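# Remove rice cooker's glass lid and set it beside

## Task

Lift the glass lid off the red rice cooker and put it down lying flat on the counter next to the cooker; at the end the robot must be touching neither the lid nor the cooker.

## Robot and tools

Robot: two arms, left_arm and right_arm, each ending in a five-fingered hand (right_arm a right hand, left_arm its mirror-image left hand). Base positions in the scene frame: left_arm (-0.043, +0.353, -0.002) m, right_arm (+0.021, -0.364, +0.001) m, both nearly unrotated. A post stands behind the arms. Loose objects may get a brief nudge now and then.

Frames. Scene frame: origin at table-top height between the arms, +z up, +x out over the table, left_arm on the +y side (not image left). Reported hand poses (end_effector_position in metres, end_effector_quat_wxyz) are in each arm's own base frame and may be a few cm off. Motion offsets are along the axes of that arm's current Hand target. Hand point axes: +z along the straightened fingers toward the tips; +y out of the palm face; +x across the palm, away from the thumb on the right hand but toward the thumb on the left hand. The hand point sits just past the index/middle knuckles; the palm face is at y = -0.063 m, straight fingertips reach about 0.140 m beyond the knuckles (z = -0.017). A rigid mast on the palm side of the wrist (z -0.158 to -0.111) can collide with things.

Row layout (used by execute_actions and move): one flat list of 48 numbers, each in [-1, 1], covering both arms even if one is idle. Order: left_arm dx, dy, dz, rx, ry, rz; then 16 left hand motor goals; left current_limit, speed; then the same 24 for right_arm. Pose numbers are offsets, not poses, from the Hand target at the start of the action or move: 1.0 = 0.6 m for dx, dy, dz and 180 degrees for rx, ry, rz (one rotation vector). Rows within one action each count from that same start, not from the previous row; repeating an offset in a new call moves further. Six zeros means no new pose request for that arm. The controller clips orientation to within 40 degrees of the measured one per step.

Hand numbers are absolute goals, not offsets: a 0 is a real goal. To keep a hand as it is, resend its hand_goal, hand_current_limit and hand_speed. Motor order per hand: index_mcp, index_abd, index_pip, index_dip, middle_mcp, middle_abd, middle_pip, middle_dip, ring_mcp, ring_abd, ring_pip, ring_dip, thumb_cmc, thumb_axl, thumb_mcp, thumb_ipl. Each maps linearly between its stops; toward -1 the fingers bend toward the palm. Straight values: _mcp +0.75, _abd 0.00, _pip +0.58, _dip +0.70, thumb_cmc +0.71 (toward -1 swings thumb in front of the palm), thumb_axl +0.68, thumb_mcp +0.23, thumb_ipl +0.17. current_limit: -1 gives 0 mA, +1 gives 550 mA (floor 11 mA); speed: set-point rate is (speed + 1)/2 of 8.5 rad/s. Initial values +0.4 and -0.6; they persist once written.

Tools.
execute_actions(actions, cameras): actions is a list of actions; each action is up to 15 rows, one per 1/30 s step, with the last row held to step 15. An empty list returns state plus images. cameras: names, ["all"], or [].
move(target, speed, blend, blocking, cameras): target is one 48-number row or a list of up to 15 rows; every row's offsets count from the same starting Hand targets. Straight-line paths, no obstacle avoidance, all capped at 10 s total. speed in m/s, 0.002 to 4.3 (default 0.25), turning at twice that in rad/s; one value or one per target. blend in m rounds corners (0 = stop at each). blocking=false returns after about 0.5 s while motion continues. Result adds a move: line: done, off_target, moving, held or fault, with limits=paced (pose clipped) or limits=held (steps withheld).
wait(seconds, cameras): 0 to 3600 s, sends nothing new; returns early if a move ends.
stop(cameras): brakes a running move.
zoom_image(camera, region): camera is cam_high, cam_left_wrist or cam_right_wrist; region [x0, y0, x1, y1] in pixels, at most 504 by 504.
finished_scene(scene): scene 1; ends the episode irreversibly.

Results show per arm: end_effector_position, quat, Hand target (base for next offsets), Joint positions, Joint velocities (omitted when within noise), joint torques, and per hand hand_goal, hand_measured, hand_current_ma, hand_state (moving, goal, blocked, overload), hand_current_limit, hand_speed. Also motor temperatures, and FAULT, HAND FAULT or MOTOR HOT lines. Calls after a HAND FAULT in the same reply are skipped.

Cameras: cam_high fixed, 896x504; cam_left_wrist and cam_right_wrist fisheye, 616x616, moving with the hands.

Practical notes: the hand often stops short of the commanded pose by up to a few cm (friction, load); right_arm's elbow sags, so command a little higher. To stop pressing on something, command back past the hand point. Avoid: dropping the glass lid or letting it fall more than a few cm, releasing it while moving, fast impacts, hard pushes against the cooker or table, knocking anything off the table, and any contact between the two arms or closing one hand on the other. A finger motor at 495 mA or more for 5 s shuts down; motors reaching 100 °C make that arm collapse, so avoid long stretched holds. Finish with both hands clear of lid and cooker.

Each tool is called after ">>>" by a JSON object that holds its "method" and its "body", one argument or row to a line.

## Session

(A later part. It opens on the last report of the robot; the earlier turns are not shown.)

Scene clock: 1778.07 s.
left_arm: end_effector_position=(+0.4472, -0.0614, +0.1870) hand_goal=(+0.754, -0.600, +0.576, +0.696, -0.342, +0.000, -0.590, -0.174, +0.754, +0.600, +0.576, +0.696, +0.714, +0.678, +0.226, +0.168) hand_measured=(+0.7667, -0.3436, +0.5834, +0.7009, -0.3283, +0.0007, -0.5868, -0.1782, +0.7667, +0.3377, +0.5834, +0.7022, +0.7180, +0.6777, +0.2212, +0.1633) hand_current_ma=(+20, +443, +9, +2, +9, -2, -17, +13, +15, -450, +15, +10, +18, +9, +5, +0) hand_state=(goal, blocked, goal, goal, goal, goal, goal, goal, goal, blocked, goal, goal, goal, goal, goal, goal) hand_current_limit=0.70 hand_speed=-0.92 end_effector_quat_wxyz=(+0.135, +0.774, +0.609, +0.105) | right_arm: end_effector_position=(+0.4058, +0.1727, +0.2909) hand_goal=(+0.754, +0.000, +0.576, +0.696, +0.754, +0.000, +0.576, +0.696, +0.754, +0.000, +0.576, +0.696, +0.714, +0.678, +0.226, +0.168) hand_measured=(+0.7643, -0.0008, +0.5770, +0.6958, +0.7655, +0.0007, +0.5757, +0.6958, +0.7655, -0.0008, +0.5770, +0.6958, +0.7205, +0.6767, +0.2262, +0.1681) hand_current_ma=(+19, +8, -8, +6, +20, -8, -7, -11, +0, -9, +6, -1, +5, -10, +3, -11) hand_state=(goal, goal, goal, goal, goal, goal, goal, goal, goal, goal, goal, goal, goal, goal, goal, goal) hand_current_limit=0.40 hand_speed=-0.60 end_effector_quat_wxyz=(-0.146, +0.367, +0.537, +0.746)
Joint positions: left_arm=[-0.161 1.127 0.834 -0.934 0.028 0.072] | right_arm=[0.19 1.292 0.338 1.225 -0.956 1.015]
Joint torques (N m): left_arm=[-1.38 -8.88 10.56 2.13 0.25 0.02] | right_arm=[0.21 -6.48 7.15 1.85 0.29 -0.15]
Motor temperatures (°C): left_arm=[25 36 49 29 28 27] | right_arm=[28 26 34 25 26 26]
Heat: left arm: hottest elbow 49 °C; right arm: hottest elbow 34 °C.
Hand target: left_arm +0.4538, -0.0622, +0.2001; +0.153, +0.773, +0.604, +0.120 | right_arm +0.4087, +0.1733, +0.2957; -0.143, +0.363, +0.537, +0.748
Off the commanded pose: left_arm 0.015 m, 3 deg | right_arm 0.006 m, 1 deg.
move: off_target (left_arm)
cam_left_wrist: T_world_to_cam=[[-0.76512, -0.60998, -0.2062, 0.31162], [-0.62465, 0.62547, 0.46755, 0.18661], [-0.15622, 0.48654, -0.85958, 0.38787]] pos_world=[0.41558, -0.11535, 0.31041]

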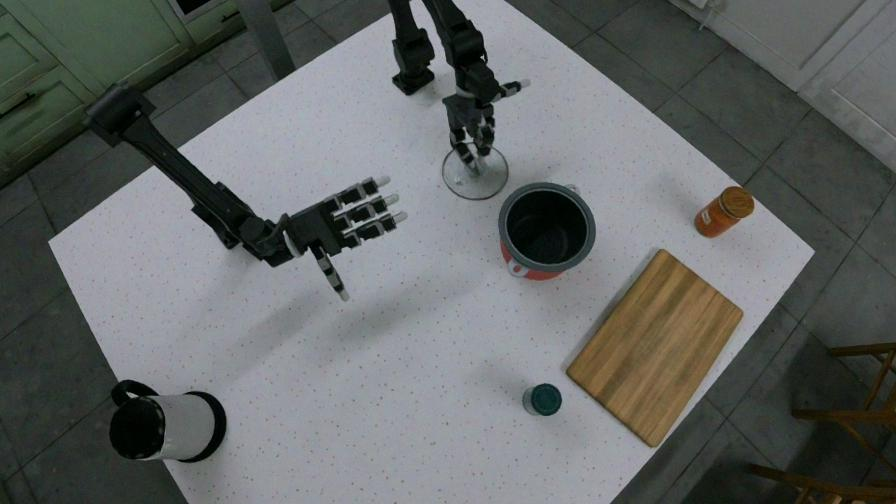

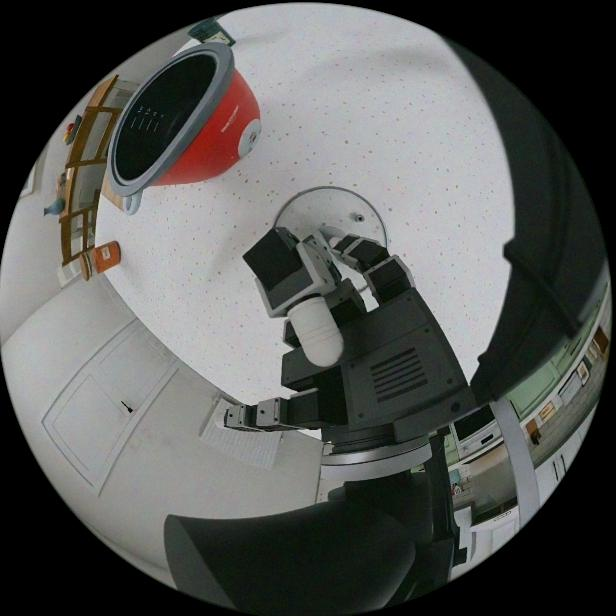

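>>> {"method": "move", "body": {
  "target": [0,-0.0023,0.0063,0,0,0,0.754,-0.6,0.576,0.696,-0.342,0,-0.59,-0.174,0.754,0.6,0.576,0.696,0.714,0.678,0.226,0.168,0.7,-0.92,0,0,0,0,0,0,0.754,0,0.576,0.696,0.754,0,0.576,0.696,0.754,0,0.576,0.696,0.714,0.678,0.226,0.168,0.4,-0.6],
  "speed": 0.02,
  "cameras": ["cam_high","cam_left_wrist"]
}}

>>> {"method": "zoom_image", "body": {
  "camera": "cam_high",
  "region": [430, 120, 520, 210]
}}

>>> {"method": "zoom_image", "body": {
  "camera": "cam_left_wrist",
  "region": [250, 160, 410, 320]
}}

Scene clock: 1786.57 s.
left_arm: end_effector_position=(+0.4474, -0.0615, +0.1872) hand_goal=(+0.754, -0.600, +0.576, +0.696, -0.342, +0.000, -0.590, -0.174, +0.754, +0.600, +0.576, +0.696, +0.714, +0.678, +0.226, +0.168) hand_measured=(+0.7716, -0.3422, +0.5859, +0.7009, -0.3295, +0.0007, -0.5868, -0.1782, +0.7703, +0.3406, +0.5859, +0.7022, +0.7167, +0.6777, +0.2222, +0.1633) hand_current_ma=(+26, +449, +14, +7, +6, +5, -2, +2, +14, -447, +22, +2, +6, +3, +19, -8) hand_state=(goal, blocked, goal, goal, goal, goal, goal, goal, goal, blocked, goal, goal, goal, goal, goal, goal) hand_current_limit=0.70 hand_speed=-0.92 end_effector_quat_wxyz=(+0.138, +0.774, +0.609, +0.107) | right_arm: end_effector_position=(+0.4058, +0.1727, +0.2909) hand_goal=(+0.754, +0.000, +0.576, +0.696, +0.754, +0.000, +0.576, +0.696, +0.754, +0.000, +0.576, +0.696, +0.714, +0.678, +0.226, +0.168) hand_measured=(+0.7643, +0.0007, +0.5770, +0.6958, +0.7643, -0.0008, +0.5770, +0.6958, +0.7655, +0.0007, +0.5770, +0.6958, +0.7205, +0.6777, +0.2262, +0.1681) hand_current_ma=(+20, +6, -3, +7, +23, -8, -7, -8, +4, -8, +0, -5, +2, -10, -1, -4) hand_state=(goal, goal, goal, goal, goal, goal, goal, goal, goal, goal, goal, goal, goal, goal, goal, goal) hand_current_limit=0.40 hand_speed=-0.60 end_effector_quat_wxyz=(-0.146, +0.367, +0.537, +0.746)
Joint positions: left_arm=[-0.161 1.125 0.83 -0.926 0.029 0.072] | right_arm=[0.19 1.292 0.338 1.225 -0.956 1.015]
Joint torques (N m): left_arm=[-1.44 -8.41 10.26 2.26 0.22 0.02] | right_arm=[0.21 -6.48 7.15 1.85 0.29 -0.15]
Heat: left arm: hottest elbow 49 °C; right arm: hottest elbow 34 °C.
Hand target: left_arm +0.4540, -0.0622, +0.1962; +0.153, +0.773, +0.604, +0.120 | right_arm +0.4087, +0.1733, +0.2957; -0.143, +0.363, +0.537, +0.748
Off the commanded pose: left_arm 0.011 m, 2 deg | right_arm 0.006 m, 1 deg.
move: off_target (left_arm)
cam_left_wrist: T_world_to_cam=[[-0.76389, -0.6102, -0.21008, 0.31189], [-0.62757, 0.62649, 0.46223, 0.18916], [-0.15044, 0.48493, -0.86151, 0.38575]] pos_world=[0.41499, -0.11525, 0.31041]

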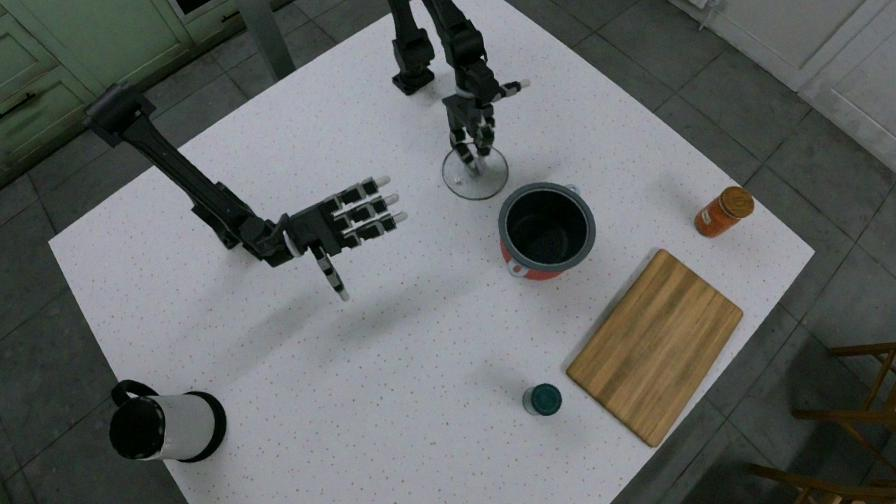

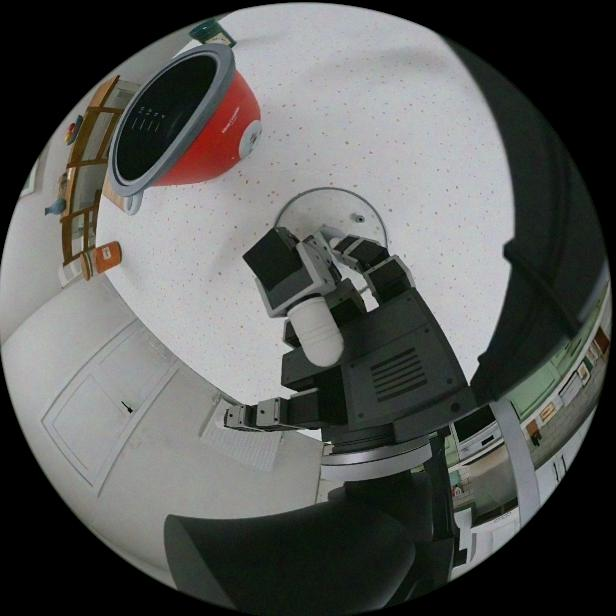

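Scaled by 5.600 from the camera's image (finer frame: 1280x720).

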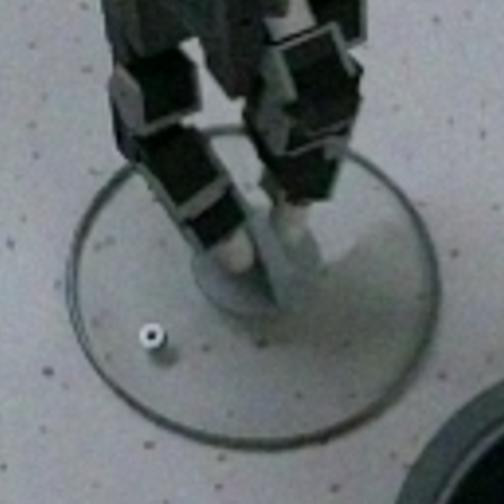

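Scaled by 3.150 from the camera's image (finer frame: 880x880).

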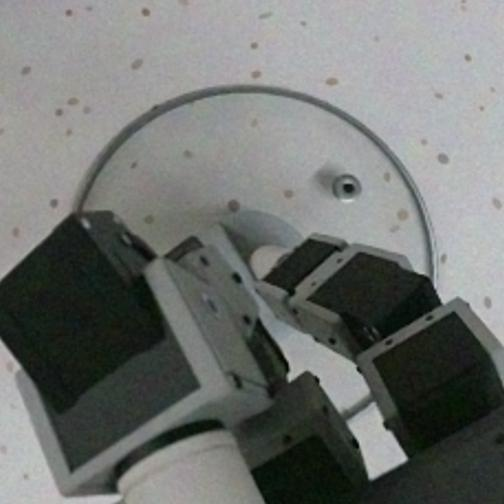

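>>> {"method": "execute_actions", "body": {
  "actions": [
    [[0,0.0023,-0.0063,0,0,0,0.754,-0.45,0.576,0.696,-0.342,0,-0.59,-0.174,0.754,0.45,0.576,0.696,0.714,0.678,0.226,0.168,0.7,-0.92,0,0,0,0,0,0,0.754,0,0.576,0.696,0.754,0,0.576,0.696,0.754,0,0.576,0.696,0.714,0.678,0.226,0.168,0.4,-0.6]]
  ]
}}

>>> {"method": "execute_actions", "body": {
  "actions": [
    [[0,0,0,0,0,0,0.754,-0.3,0.576,0.696,-0.342,0,-0.59,-0.174,0.754,0.3,0.576,0.696,0.714,0.678,0.226,0.168,0.7,-0.92,0,0,0,0,0,0,0.754,0,0.576,0.696,0.754,0,0.576,0.696,0.754,0,0.576,0.696,0.714,0.678,0.226,0.168,0.4,-0.6]]
  ],
  "cameras": ["cam_high","cam_left_wrist"]
}}

>>> {"method": "zoom_image", "body": {
  "camera": "cam_high",
  "region": [430, 120, 520, 210]
}}

>>> {"method": "zoom_image", "body": {
  "camera": "cam_left_wrist",
  "region": [250, 160, 410, 320]
}}

Scene clock: 1800.90 s.
left_arm: end_effector_position=(+0.4473, -0.0616, +0.1873) hand_goal=(+0.754, -0.450, +0.576, +0.696, -0.342, +0.000, -0.590, -0.174, +0.754, +0.450, +0.576, +0.696, +0.714, +0.678, +0.226, +0.168) hand_measured=(+0.7716, -0.3407, +0.5859, +0.6996, -0.3283, +0.0007, -0.5881, -0.1782, +0.7703, +0.3406, +0.5847, +0.7022, +0.7180, +0.6767, +0.2212, +0.1633) hand_current_ma=(+37, +105, +12, +16, +3, +9, -2, +1, +14, -114, +12, +5, +13, +16, +4, -6) hand_state=(goal, blocked, goal, goal, goal, goal, goal, goal, goal, blocked, goal, goal, goal, goal, goal, goal) hand_current_limit=0.70 hand_speed=-0.92 end_effector_quat_wxyz=(+0.138, +0.774, +0.608, +0.107) | right_arm: end_effector_position=(+0.4058, +0.1727, +0.2909) hand_goal=(+0.754, +0.000, +0.576, +0.696, +0.754, +0.000, +0.576, +0.696, +0.754, +0.000, +0.576, +0.696, +0.714, +0.678, +0.226, +0.168) hand_measured=(+0.7643, -0.0008, +0.5770, +0.6971, +0.7655, -0.0008, +0.5770, +0.6958, +0.7643, +0.0007, +0.5770, +0.6958, +0.7205, +0.6767, +0.2262, +0.1681) hand_current_ma=(+19, +6, -7, +9, +21, -4, -1, -9, +1, -6, +4, -4, +4, -11, +3, -11) hand_state=(goal, goal, goal, goal, goal, goal, goal, goal, goal, goal, goal, goal, goal, goal, goal, goal) hand_current_limit=0.40 hand_speed=-0.60 end_effector_quat_wxyz=(-0.146, +0.367, +0.537, +0.746)
Joint positions: left_arm=[-0.161 1.124 0.83 -0.926 0.029 0.072] | right_arm=[0.19 1.292 0.338 1.225 -0.956 1.015]
Joint torques (N m): left_arm=[-1.49 -8.59 10.95 1.81 0.22 0.02] | right_arm=[0.15 -6.48 7.15 1.84 0.29 -0.15]
Heat: left arm: hottest elbow 49 °C; right arm: hottest elbow 34 °C.
Hand target: left_arm +0.4538, -0.0623, +0.2002; +0.153, +0.773, +0.604, +0.120 | right_arm +0.4087, +0.1733, +0.2957; -0.143, +0.363, +0.537, +0.748
Off the commanded pose: left_arm 0.014 m, 2 deg | right_arm 0.006 m, 1 deg.
Step readings (end_effector_position of left_arm | right_arm):
0: (+0.4474, -0.0615, +0.1872) | (+0.4058, +0.1727, +0.2909)
1: (+0.4474, -0.0615, +0.1872) | (+0.4058, +0.1727, +0.2909)
2: (+0.4473, -0.0615, +0.1873) | (+0.4058, +0.1727, +0.2909)
4: (+0.4473, -0.0615, +0.1873) | (+0.4058, +0.1727, +0.2909)
8: (+0.4473, -0.0615, +0.1873) | (+0.4058, +0.1727, +0.2909)
15: (+0.4473, -0.0615, +0.1873) | (+0.4058, +0.1727, +0.2909)

Scene clock: 1801.60 s.
left_arm: end_effector_position=(+0.4481, -0.0617, +0.1896) hand_goal=(+0.754, -0.300, +0.576, +0.696, -0.342, +0.000, -0.590, -0.174, +0.754, +0.300, +0.576, +0.696, +0.714, +0.678, +0.226, +0.168) hand_measured=(+0.7619, -0.3026, +0.5808, +0.7009, -0.3283, +0.0007, -0.5881, -0.1782, +0.7607, +0.3025, +0.5808, +0.6996, +0.7167, +0.6767, +0.2212, +0.1633) hand_current_ma=(+15, -9, +4, +8, +7, +10, +5, +8, +14, +12, +9, +3, +8, +0, -5, -12) hand_state=(goal, goal, goal, goal, goal, goal, goal, goal, goal, goal, goal, goal, goal, goal, goal, goal) hand_current_limit=0.70 hand_speed=-0.92 end_effector_quat_wxyz=(+0.141, +0.774, +0.608, +0.110) | right_arm: end_effector_position=(+0.4058, +0.1727, +0.2909) hand_goal=(+0.754, +0.000, +0.576, +0.696, +0.754, +0.000, +0.576, +0.696, +0.754, +0.000, +0.576, +0.696, +0.714, +0.678, +0.226, +0.168) hand_measured=(+0.7655, +0.0007, +0.5770, +0.6958, +0.7655, -0.0008, +0.5770, +0.6958, +0.7655, +0.0007, +0.5770, +0.6945, +0.7205, +0.6767, +0.2262, +0.1681) hand_current_ma=(+19, +3, -1, +9, +22, -5, -4, -8, +7, -8, +6, -1, +3, -9, +2, -10) hand_state=(goal, goal, goal, goal, goal, goal, goal, goal, goal, goal, goal, goal, goal, goal, goal, goal) hand_current_limit=0.40 hand_speed=-0.60 end_effector_quat_wxyz=(-0.146, +0.367, +0.537, +0.746)
Joint positions: left_arm=[-0.161 1.121 0.83 -0.921 0.029 0.072] | right_arm=[0.19 1.292 0.338 1.225 -0.956 1.015]
Joint torques (N m): left_arm=[-1.44 -8.29 10.99 1.68 0.21 0.03] | right_arm=[0.21 -6.48 7.15 1.84 0.29 -0.15]
Heat: left arm: hottest elbow 49 °C; right arm: hottest elbow 34 °C.
Hand target: left_arm +0.4538, -0.0622, +0.2002; +0.153, +0.773, +0.604, +0.120 | right_arm +0.4087, +0.1733, +0.2957; -0.143, +0.363, +0.537, +0.748
Off the commanded pose: left_arm 0.012 m, 2 deg | right_arm 0.006 m, 1 deg.
Step readings (end_effector_position of left_arm | right_arm):
0: (+0.4473, -0.0616, +0.1873) | (+0.4058, +0.1727, +0.2909)
1: (+0.4473, -0.0616, +0.1873) | (+0.4058, +0.1727, +0.2909)
2: (+0.4473, -0.0616, +0.1873) | (+0.4058, +0.1727, +0.2909)
4: (+0.4473, -0.0616, +0.1875) | (+0.4058, +0.1727, +0.2909)
8: (+0.4473, -0.0616, +0.1875) | (+0.4058, +0.1727, +0.2909)
15: (+0.4480, -0.0617, +0.1890) | (+0.4058, +0.1727, +0.2909)
cam_left_wrist: T_world_to_cam=[[-0.76224, -0.61042, -0.21535, 0.31299], [-0.63124, 0.62736, 0.45602, 0.19146], [-0.14326, 0.48353, -0.86352, 0.38507]] pos_world=[0.4146, -0.11525, 0.31261]

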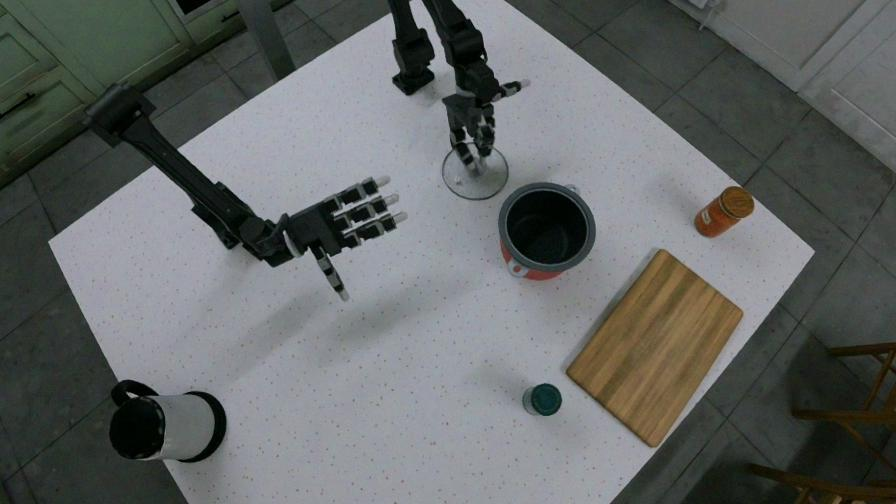

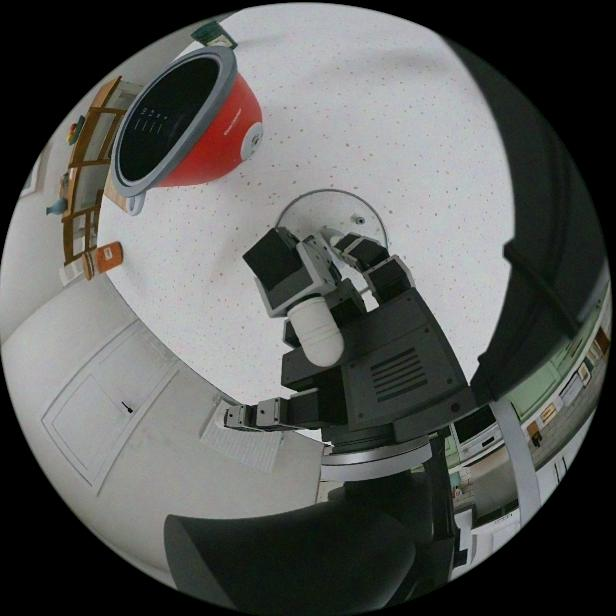

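Scaled by 5.600 from the camera's image (finer frame: 1280x720).

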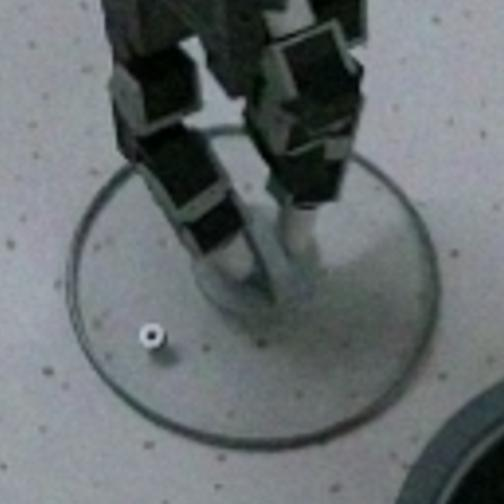

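Scaled by 3.150 from the camera's image (finer frame: 880x880).

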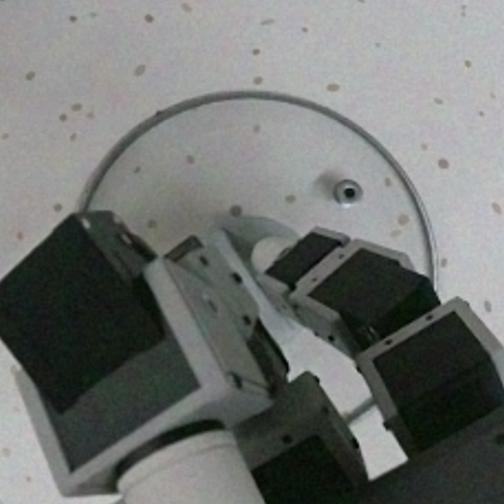

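>>> {"method": "execute_actions", "body": {
  "actions": [
    [[0,0.0023,-0.0063,0,0,0,0.754,-0.1,0.576,0.696,-0.342,0,-0.59,-0.174,0.754,0.1,0.576,0.696,0.714,0.678,0.226,0.168,0.4,-0.92,0,0,0,0,0,0,0.754,0,0.576,0.696,0.754,0,0.576,0.696,0.754,0,0.576,0.696,0.714,0.678,0.226,0.168,0.4,-0.6]]
  ]
}}

>>> {"method": "wait", "body": {
  "seconds": 0.5,
  "cameras": ["cam_high","cam_left_wrist"]
}}

>>> {"method": "zoom_image", "body": {
  "camera": "cam_high",
  "region": [430, 120, 520, 210]
}}

Scene clock: 1809.37 s.
left_arm: end_effector_position=(+0.4478, -0.0617, +0.1912) hand_goal=(+0.754, -0.100, +0.576, +0.696, -0.342, +0.000, -0.590, -0.174, +0.754, +0.100, +0.576, +0.696, +0.714, +0.678, +0.226, +0.168) hand_measured=(+0.7619, -0.1033, +0.5821, +0.7009, -0.3295, -0.0008, -0.5868, -0.1782, +0.7607, +0.1032, +0.5808, +0.7009, +0.7167, +0.6777, +0.2212, +0.1633) hand_current_ma=(+11, -1, -7, -3, +3, -6, +1, -1, +14, -1, +3, -3, +6, -4, +8, -12) hand_state=(goal, goal, goal, goal, goal, goal, goal, goal, goal, goal, goal, goal, goal, goal, goal, goal) hand_current_limit=0.40 hand_speed=-0.92 end_effector_quat_wxyz=(+0.143, +0.773, +0.608, +0.111) | right_arm: end_effector_position=(+0.4058, +0.1727, +0.2909) hand_goal=(+0.754, +0.000, +0.576, +0.696, +0.754, +0.000, +0.576, +0.696, +0.754, +0.000, +0.576, +0.696, +0.714, +0.678, +0.226, +0.168) hand_measured=(+0.7643, -0.0008, +0.5757, +0.6958, +0.7655, +0.0007, +0.5770, +0.6958, +0.7655, +0.0007, +0.5770, +0.6958, +0.7205, +0.6767, +0.2262, +0.1681) hand_current_ma=(+17, +9, -6, +5, +22, -6, +0, -8, +1, -9, +5, -3, +3, -12, -2, -10) hand_state=(goal, goal, goal, goal, goal, goal, goal, goal, goal, goal, goal, goal, goal, goal, goal, goal) hand_current_limit=0.40 hand_speed=-0.60 end_effector_quat_wxyz=(-0.146, +0.367, +0.537, +0.746)
Joint positions: left_arm=[-0.161 1.117 0.83 -0.921 0.029 0.072] | right_arm=[0.19 1.292 0.338 1.225 -0.956 1.015]
Joint torques (N m): left_arm=[-1.38 -8.35 11.71 1.25 0.21 0.03] | right_arm=[0.21 -6.48 7.13 1.84 0.29 -0.15]
Heat: left arm: hottest elbow 49 °C; right arm: hottest elbow 34 °C.
Hand target: left_arm +0.4536, -0.0622, +0.2042; +0.153, +0.773, +0.604, +0.120 | right_arm +0.4087, +0.1733, +0.2957; -0.143, +0.363, +0.537, +0.748
Off the commanded pose: left_arm 0.014 m, 2 deg | right_arm 0.006 m, 1 deg.
Step readings (end_effector_position of left_arm | right_arm):
0: (+0.4481, -0.0617, +0.1896) | (+0.4058, +0.1727, +0.2909)
1: (+0.4481, -0.0617, +0.1896) | (+0.4058, +0.1727, +0.2909)
2: (+0.4480, -0.0617, +0.1897) | (+0.4058, +0.1727, +0.2909)
4: (+0.4479, -0.0617, +0.1904) | (+0.4058, +0.1727, +0.2909)
8: (+0.4478, -0.0617, +0.1912) | (+0.4058, +0.1727, +0.2909)
15: (+0.4478, -0.0617, +0.1912) | (+0.4058, +0.1727, +0.2909)

Scene clock: 1809.87 s.
left_arm: end_effector_position=(+0.4478, -0.0617, +0.1912) hand_goal=(+0.754, -0.100, +0.576, +0.696, -0.342, +0.000, -0.590, -0.174, +0.754, +0.100, +0.576, +0.696, +0.714, +0.678, +0.226, +0.168) hand_measured=(+0.7619, -0.1048, +0.5808, +0.7009, -0.3283, +0.0007, -0.5881, -0.1795, +0.7607, +0.1032, +0.5795, +0.6996, +0.7167, +0.6767, +0.2212, +0.1633) hand_current_ma=(+16, -3, +2, +0, +7, +0, +3, -3, +13, -3, +19, +14, +21, +2, +14, +2) hand_state=(goal, goal, goal, goal, goal, goal, goal, goal, goal, goal, goal, goal, goal, goal, goal, goal) hand_current_limit=0.40 hand_speed=-0.92 end_effector_quat_wxyz=(+0.143, +0.773, +0.608, +0.111) | right_arm: end_effector_position=(+0.4058, +0.1727, +0.2909) hand_goal=(+0.754, +0.000, +0.576, +0.696, +0.754, +0.000, +0.576, +0.696, +0.754, +0.000, +0.576, +0.696, +0.714, +0.678, +0.226, +0.168) hand_measured=(+0.7655, +0.0007, +0.5770, +0.6958, +0.7655, +0.0007, +0.5770, +0.6958, +0.7655, +0.0007, +0.5770, +0.6958, +0.7205, +0.6767, +0.2262, +0.1681) hand_current_ma=(+20, +8, -9, +8, +20, -7, -4, -8, +0, -9, +3, +0, +5, -12, +2, -12) hand_state=(goal, goal, goal, goal, goal, goal, goal, goal, goal, goal, goal, goal, goal, goal, goal, goal) hand_current_limit=0.40 hand_speed=-0.60 end_effector_quat_wxyz=(-0.146, +0.367, +0.537, +0.746)
Joint positions: left_arm=[-0.161 1.117 0.83 -0.921 0.029 0.072] | right_arm=[0.19 1.292 0.338 1.225 -0.956 1.015]
Joint torques (N m): left_arm=[-1.38 -8.35 11.73 1.26 0.21 0.03] | right_arm=[0.21 -6.48 7.16 1.84 0.29 -0.15]
Heat: left arm: hottest elbow 49 °C; right arm: hottest elbow 34 °C.
Hand target: left_arm +0.4536, -0.0622, +0.2042; +0.153, +0.773, +0.604, +0.120 | right_arm +0.4087, +0.1733, +0.2957; -0.143, +0.363, +0.537, +0.748
Off the commanded pose: left_arm 0.014 m, 2 deg | right_arm 0.006 m, 1 deg.
wait: 0.50 s; at rest by 0.17 s
cam_left_wrist: T_world_to_cam=[[-0.76141, -0.61055, -0.21791, 0.31331], [-0.63297, 0.62761, 0.45327, 0.19184], [-0.13998, 0.48306, -0.86433, 0.38515]] pos_world=[0.4139, -0.11515, 0.31421]

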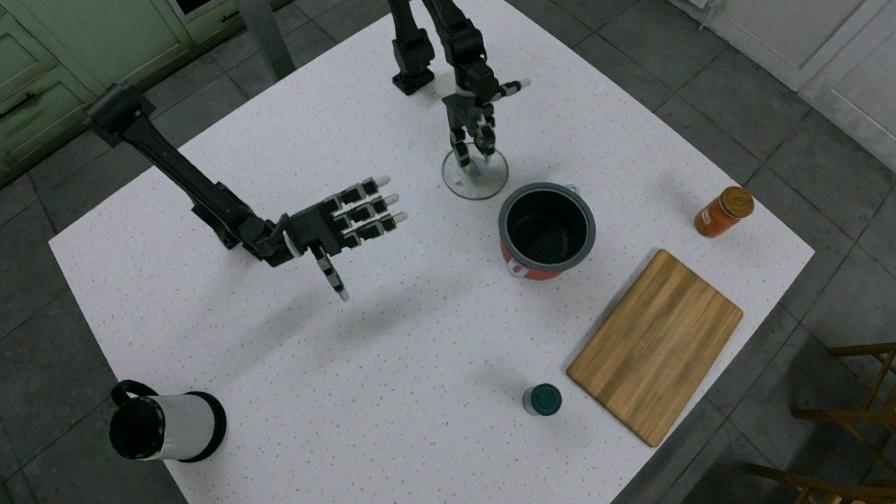

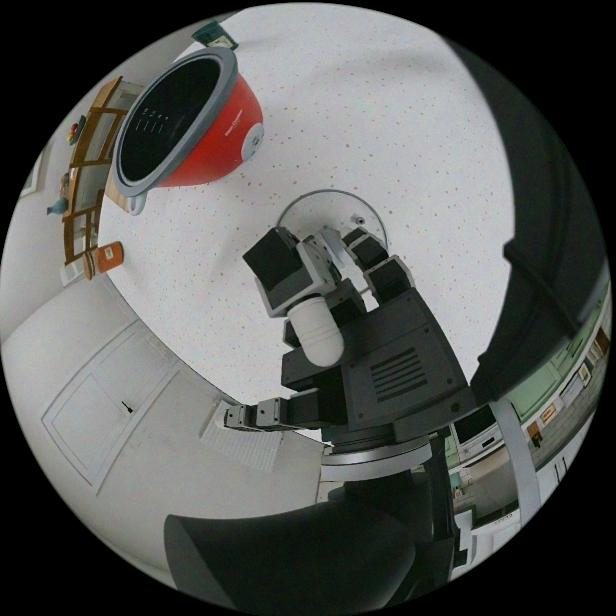

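Scaled by 5.600 from the camera's image (finer frame: 1280x720).

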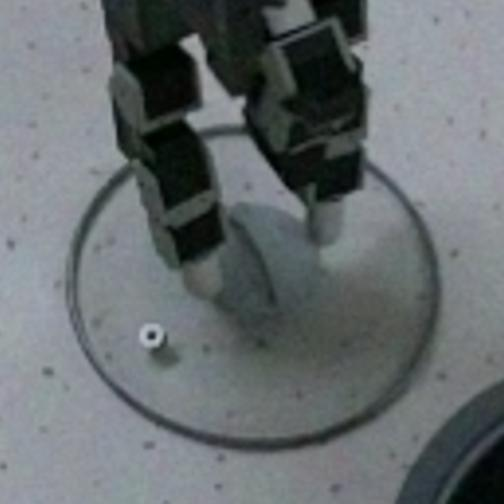

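>>> {"method": "move", "body": {
  "target": [
    [0,0.0254,-0.0617,0,0,0,0.754,-0.1,0.576,0.696,-0.342,0,-0.59,-0.174,0.754,0.1,0.576,0.696,0.714,0.678,0.226,0.168,0.4,-0.92,0,0,0,0,0,0,0.754,0,0.576,0.696,0.754,0,0.576,0.696,0.754,0,0.576,0.696,0.714,0.678,0.226,0.168,0.4,-0.6],
    [0,0.0954,-0.2312,0,0,0,0.754,-0.1,0.576,0.696,-0.342,0,-0.59,-0.174,0.754,0.1,0.576,0.696,0.714,0.678,0.226,0.168,0.4,-0.92,0,0,0,0,0,0,0.754,0,0.576,0.696,0.754,0,0.576,0.696,0.754,0,0.576,0.696,0.714,0.678,0.226,0.168,0.4,-0.6]
  ],
  "speed": [0.04,0.12],
  "blend": 0.01,
  "cameras": ["all"]
}}

>>> {"method": "zoom_image", "body": {
  "camera": "cam_high",
  "region": [430, 120, 520, 210]
}}

>>> {"method": "zoom_image", "body": {
  "camera": "cam_left_wrist",
  "region": [250, 160, 410, 320]
}}

Scene clock: 1827.33 s.
left_arm: end_effector_position=(+0.4491, -0.0619, +0.3414) hand_goal=(+0.754, -0.100, +0.576, +0.696, -0.342, +0.000, -0.590, -0.174, +0.754, +0.100, +0.576, +0.696, +0.714, +0.678, +0.226, +0.168) hand_measured=(+0.7595, -0.1033, +0.5808, +0.6996, -0.3295, -0.0008, -0.5868, -0.1795, +0.7583, +0.1032, +0.5808, +0.6996, +0.7167, +0.6767, +0.2212, +0.1633) hand_current_ma=(+13, -18, +7, +0, +15, +13, +5, -1, +10, +6, +5, +12, +18, -13, +3, +9) hand_state=(goal, goal, goal, goal, goal, goal, goal, goal, goal, goal, goal, goal, goal, goal, goal, goal) hand_current_limit=0.40 hand_speed=-0.92 end_effector_quat_wxyz=(+0.148, +0.772, +0.607, +0.116) | right_arm: end_effector_position=(+0.4058, +0.1727, +0.2909) hand_goal=(+0.754, +0.000, +0.576, +0.696, +0.754, +0.000, +0.576, +0.696, +0.754, +0.000, +0.576, +0.696, +0.714, +0.678, +0.226, +0.168) hand_measured=(+0.7643, +0.0007, +0.5770, +0.6958, +0.7655, +0.0007, +0.5770, +0.6958, +0.7655, -0.0008, +0.5770, +0.6958, +0.7205, +0.6767, +0.2262, +0.1681) hand_current_ma=(+20, +6, -5, +8, +22, -6, -6, -5, -1, -7, +7, -3, +6, -9, +0, -7) hand_state=(goal, goal, goal, goal, goal, goal, goal, goal, goal, goal, goal, goal, goal, goal, goal, goal) hand_current_limit=0.40 hand_speed=-0.60 end_effector_quat_wxyz=(-0.146, +0.367, +0.537, +0.746)
Joint positions: left_arm=[-0.161 1.077 1.192 -1.308 0.029 0.072] | right_arm=[0.19 1.292 0.338 1.225 -0.956 1.015]
Joint torques (N m): left_arm=[-1.44 -7.12 13.52 0.68 0.21 0.02] | right_arm=[0.15 -6.42 7.15 1.85 0.29 -0.15]
Heat: left arm: hottest elbow 49 °C; right arm: hottest elbow 34 °C.
Hand target: left_arm +0.4535, -0.0623, +0.3543; +0.153, +0.773, +0.604, +0.120 | right_arm +0.4087, +0.1733, +0.2957; -0.143, +0.363, +0.537, +0.748
Off the commanded pose: left_arm 0.014 m, 1 deg | right_arm 0.006 m, 1 deg.
move: off_target (left_arm)
cam_left_wrist: T_world_to_cam=[[-0.75802, -0.61114, -0.22782, 0.3487], [-0.63976, 0.62872, 0.44207, 0.13163], [-0.12693, 0.48085, -0.86756, 0.51035]] pos_world=[0.41331, -0.11506, 0.46401]

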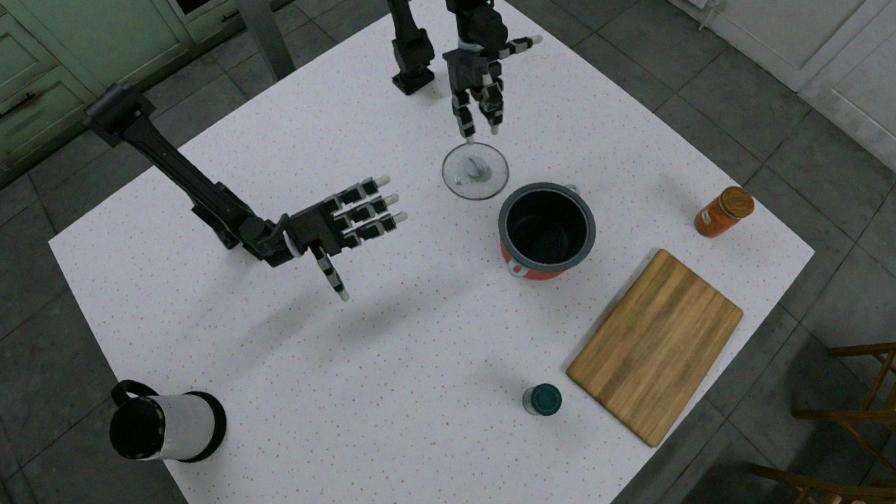

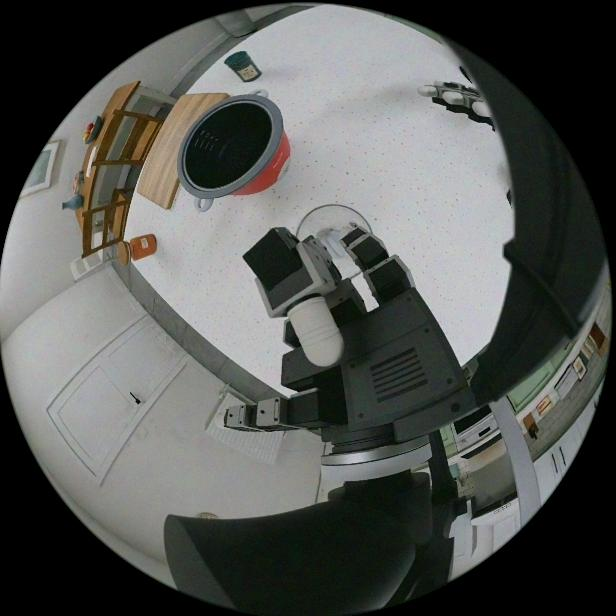

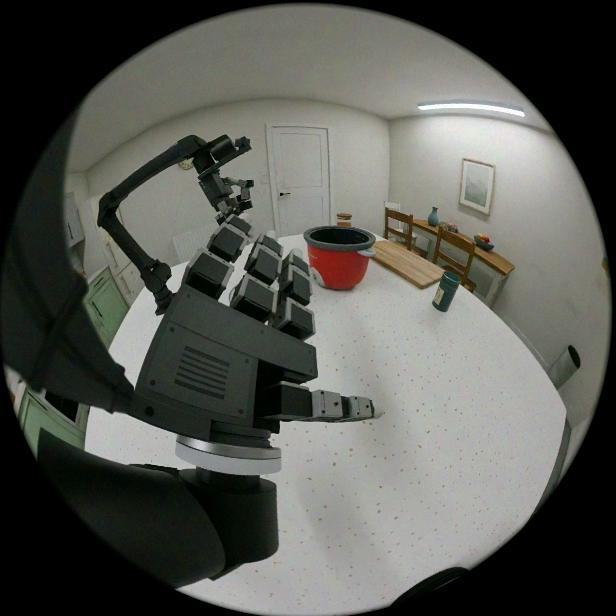

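Scaled by 5.600 from the camera's image (finer frame: 1280x720).

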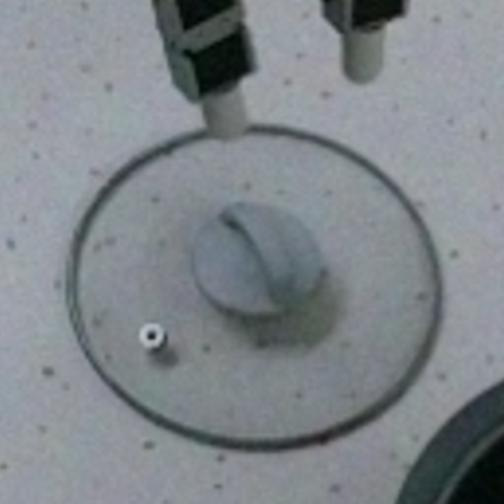

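Scaled by 3.150 from the camera's image (finer frame: 880x880).

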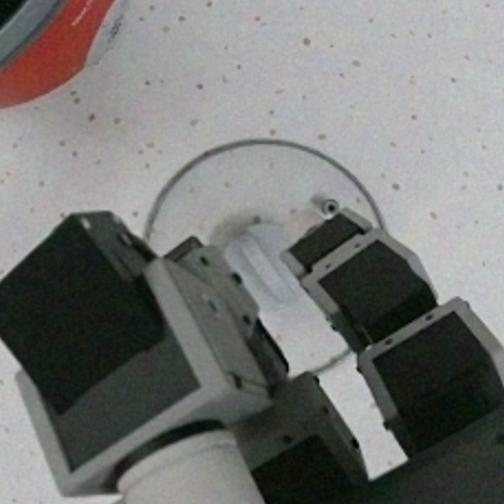

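The lid is lying flat on the counter next to the cooker, and the hand is clear of both.

>>> {"method": "finished_scene", "body": {

}}

The scene is finished: the task was done.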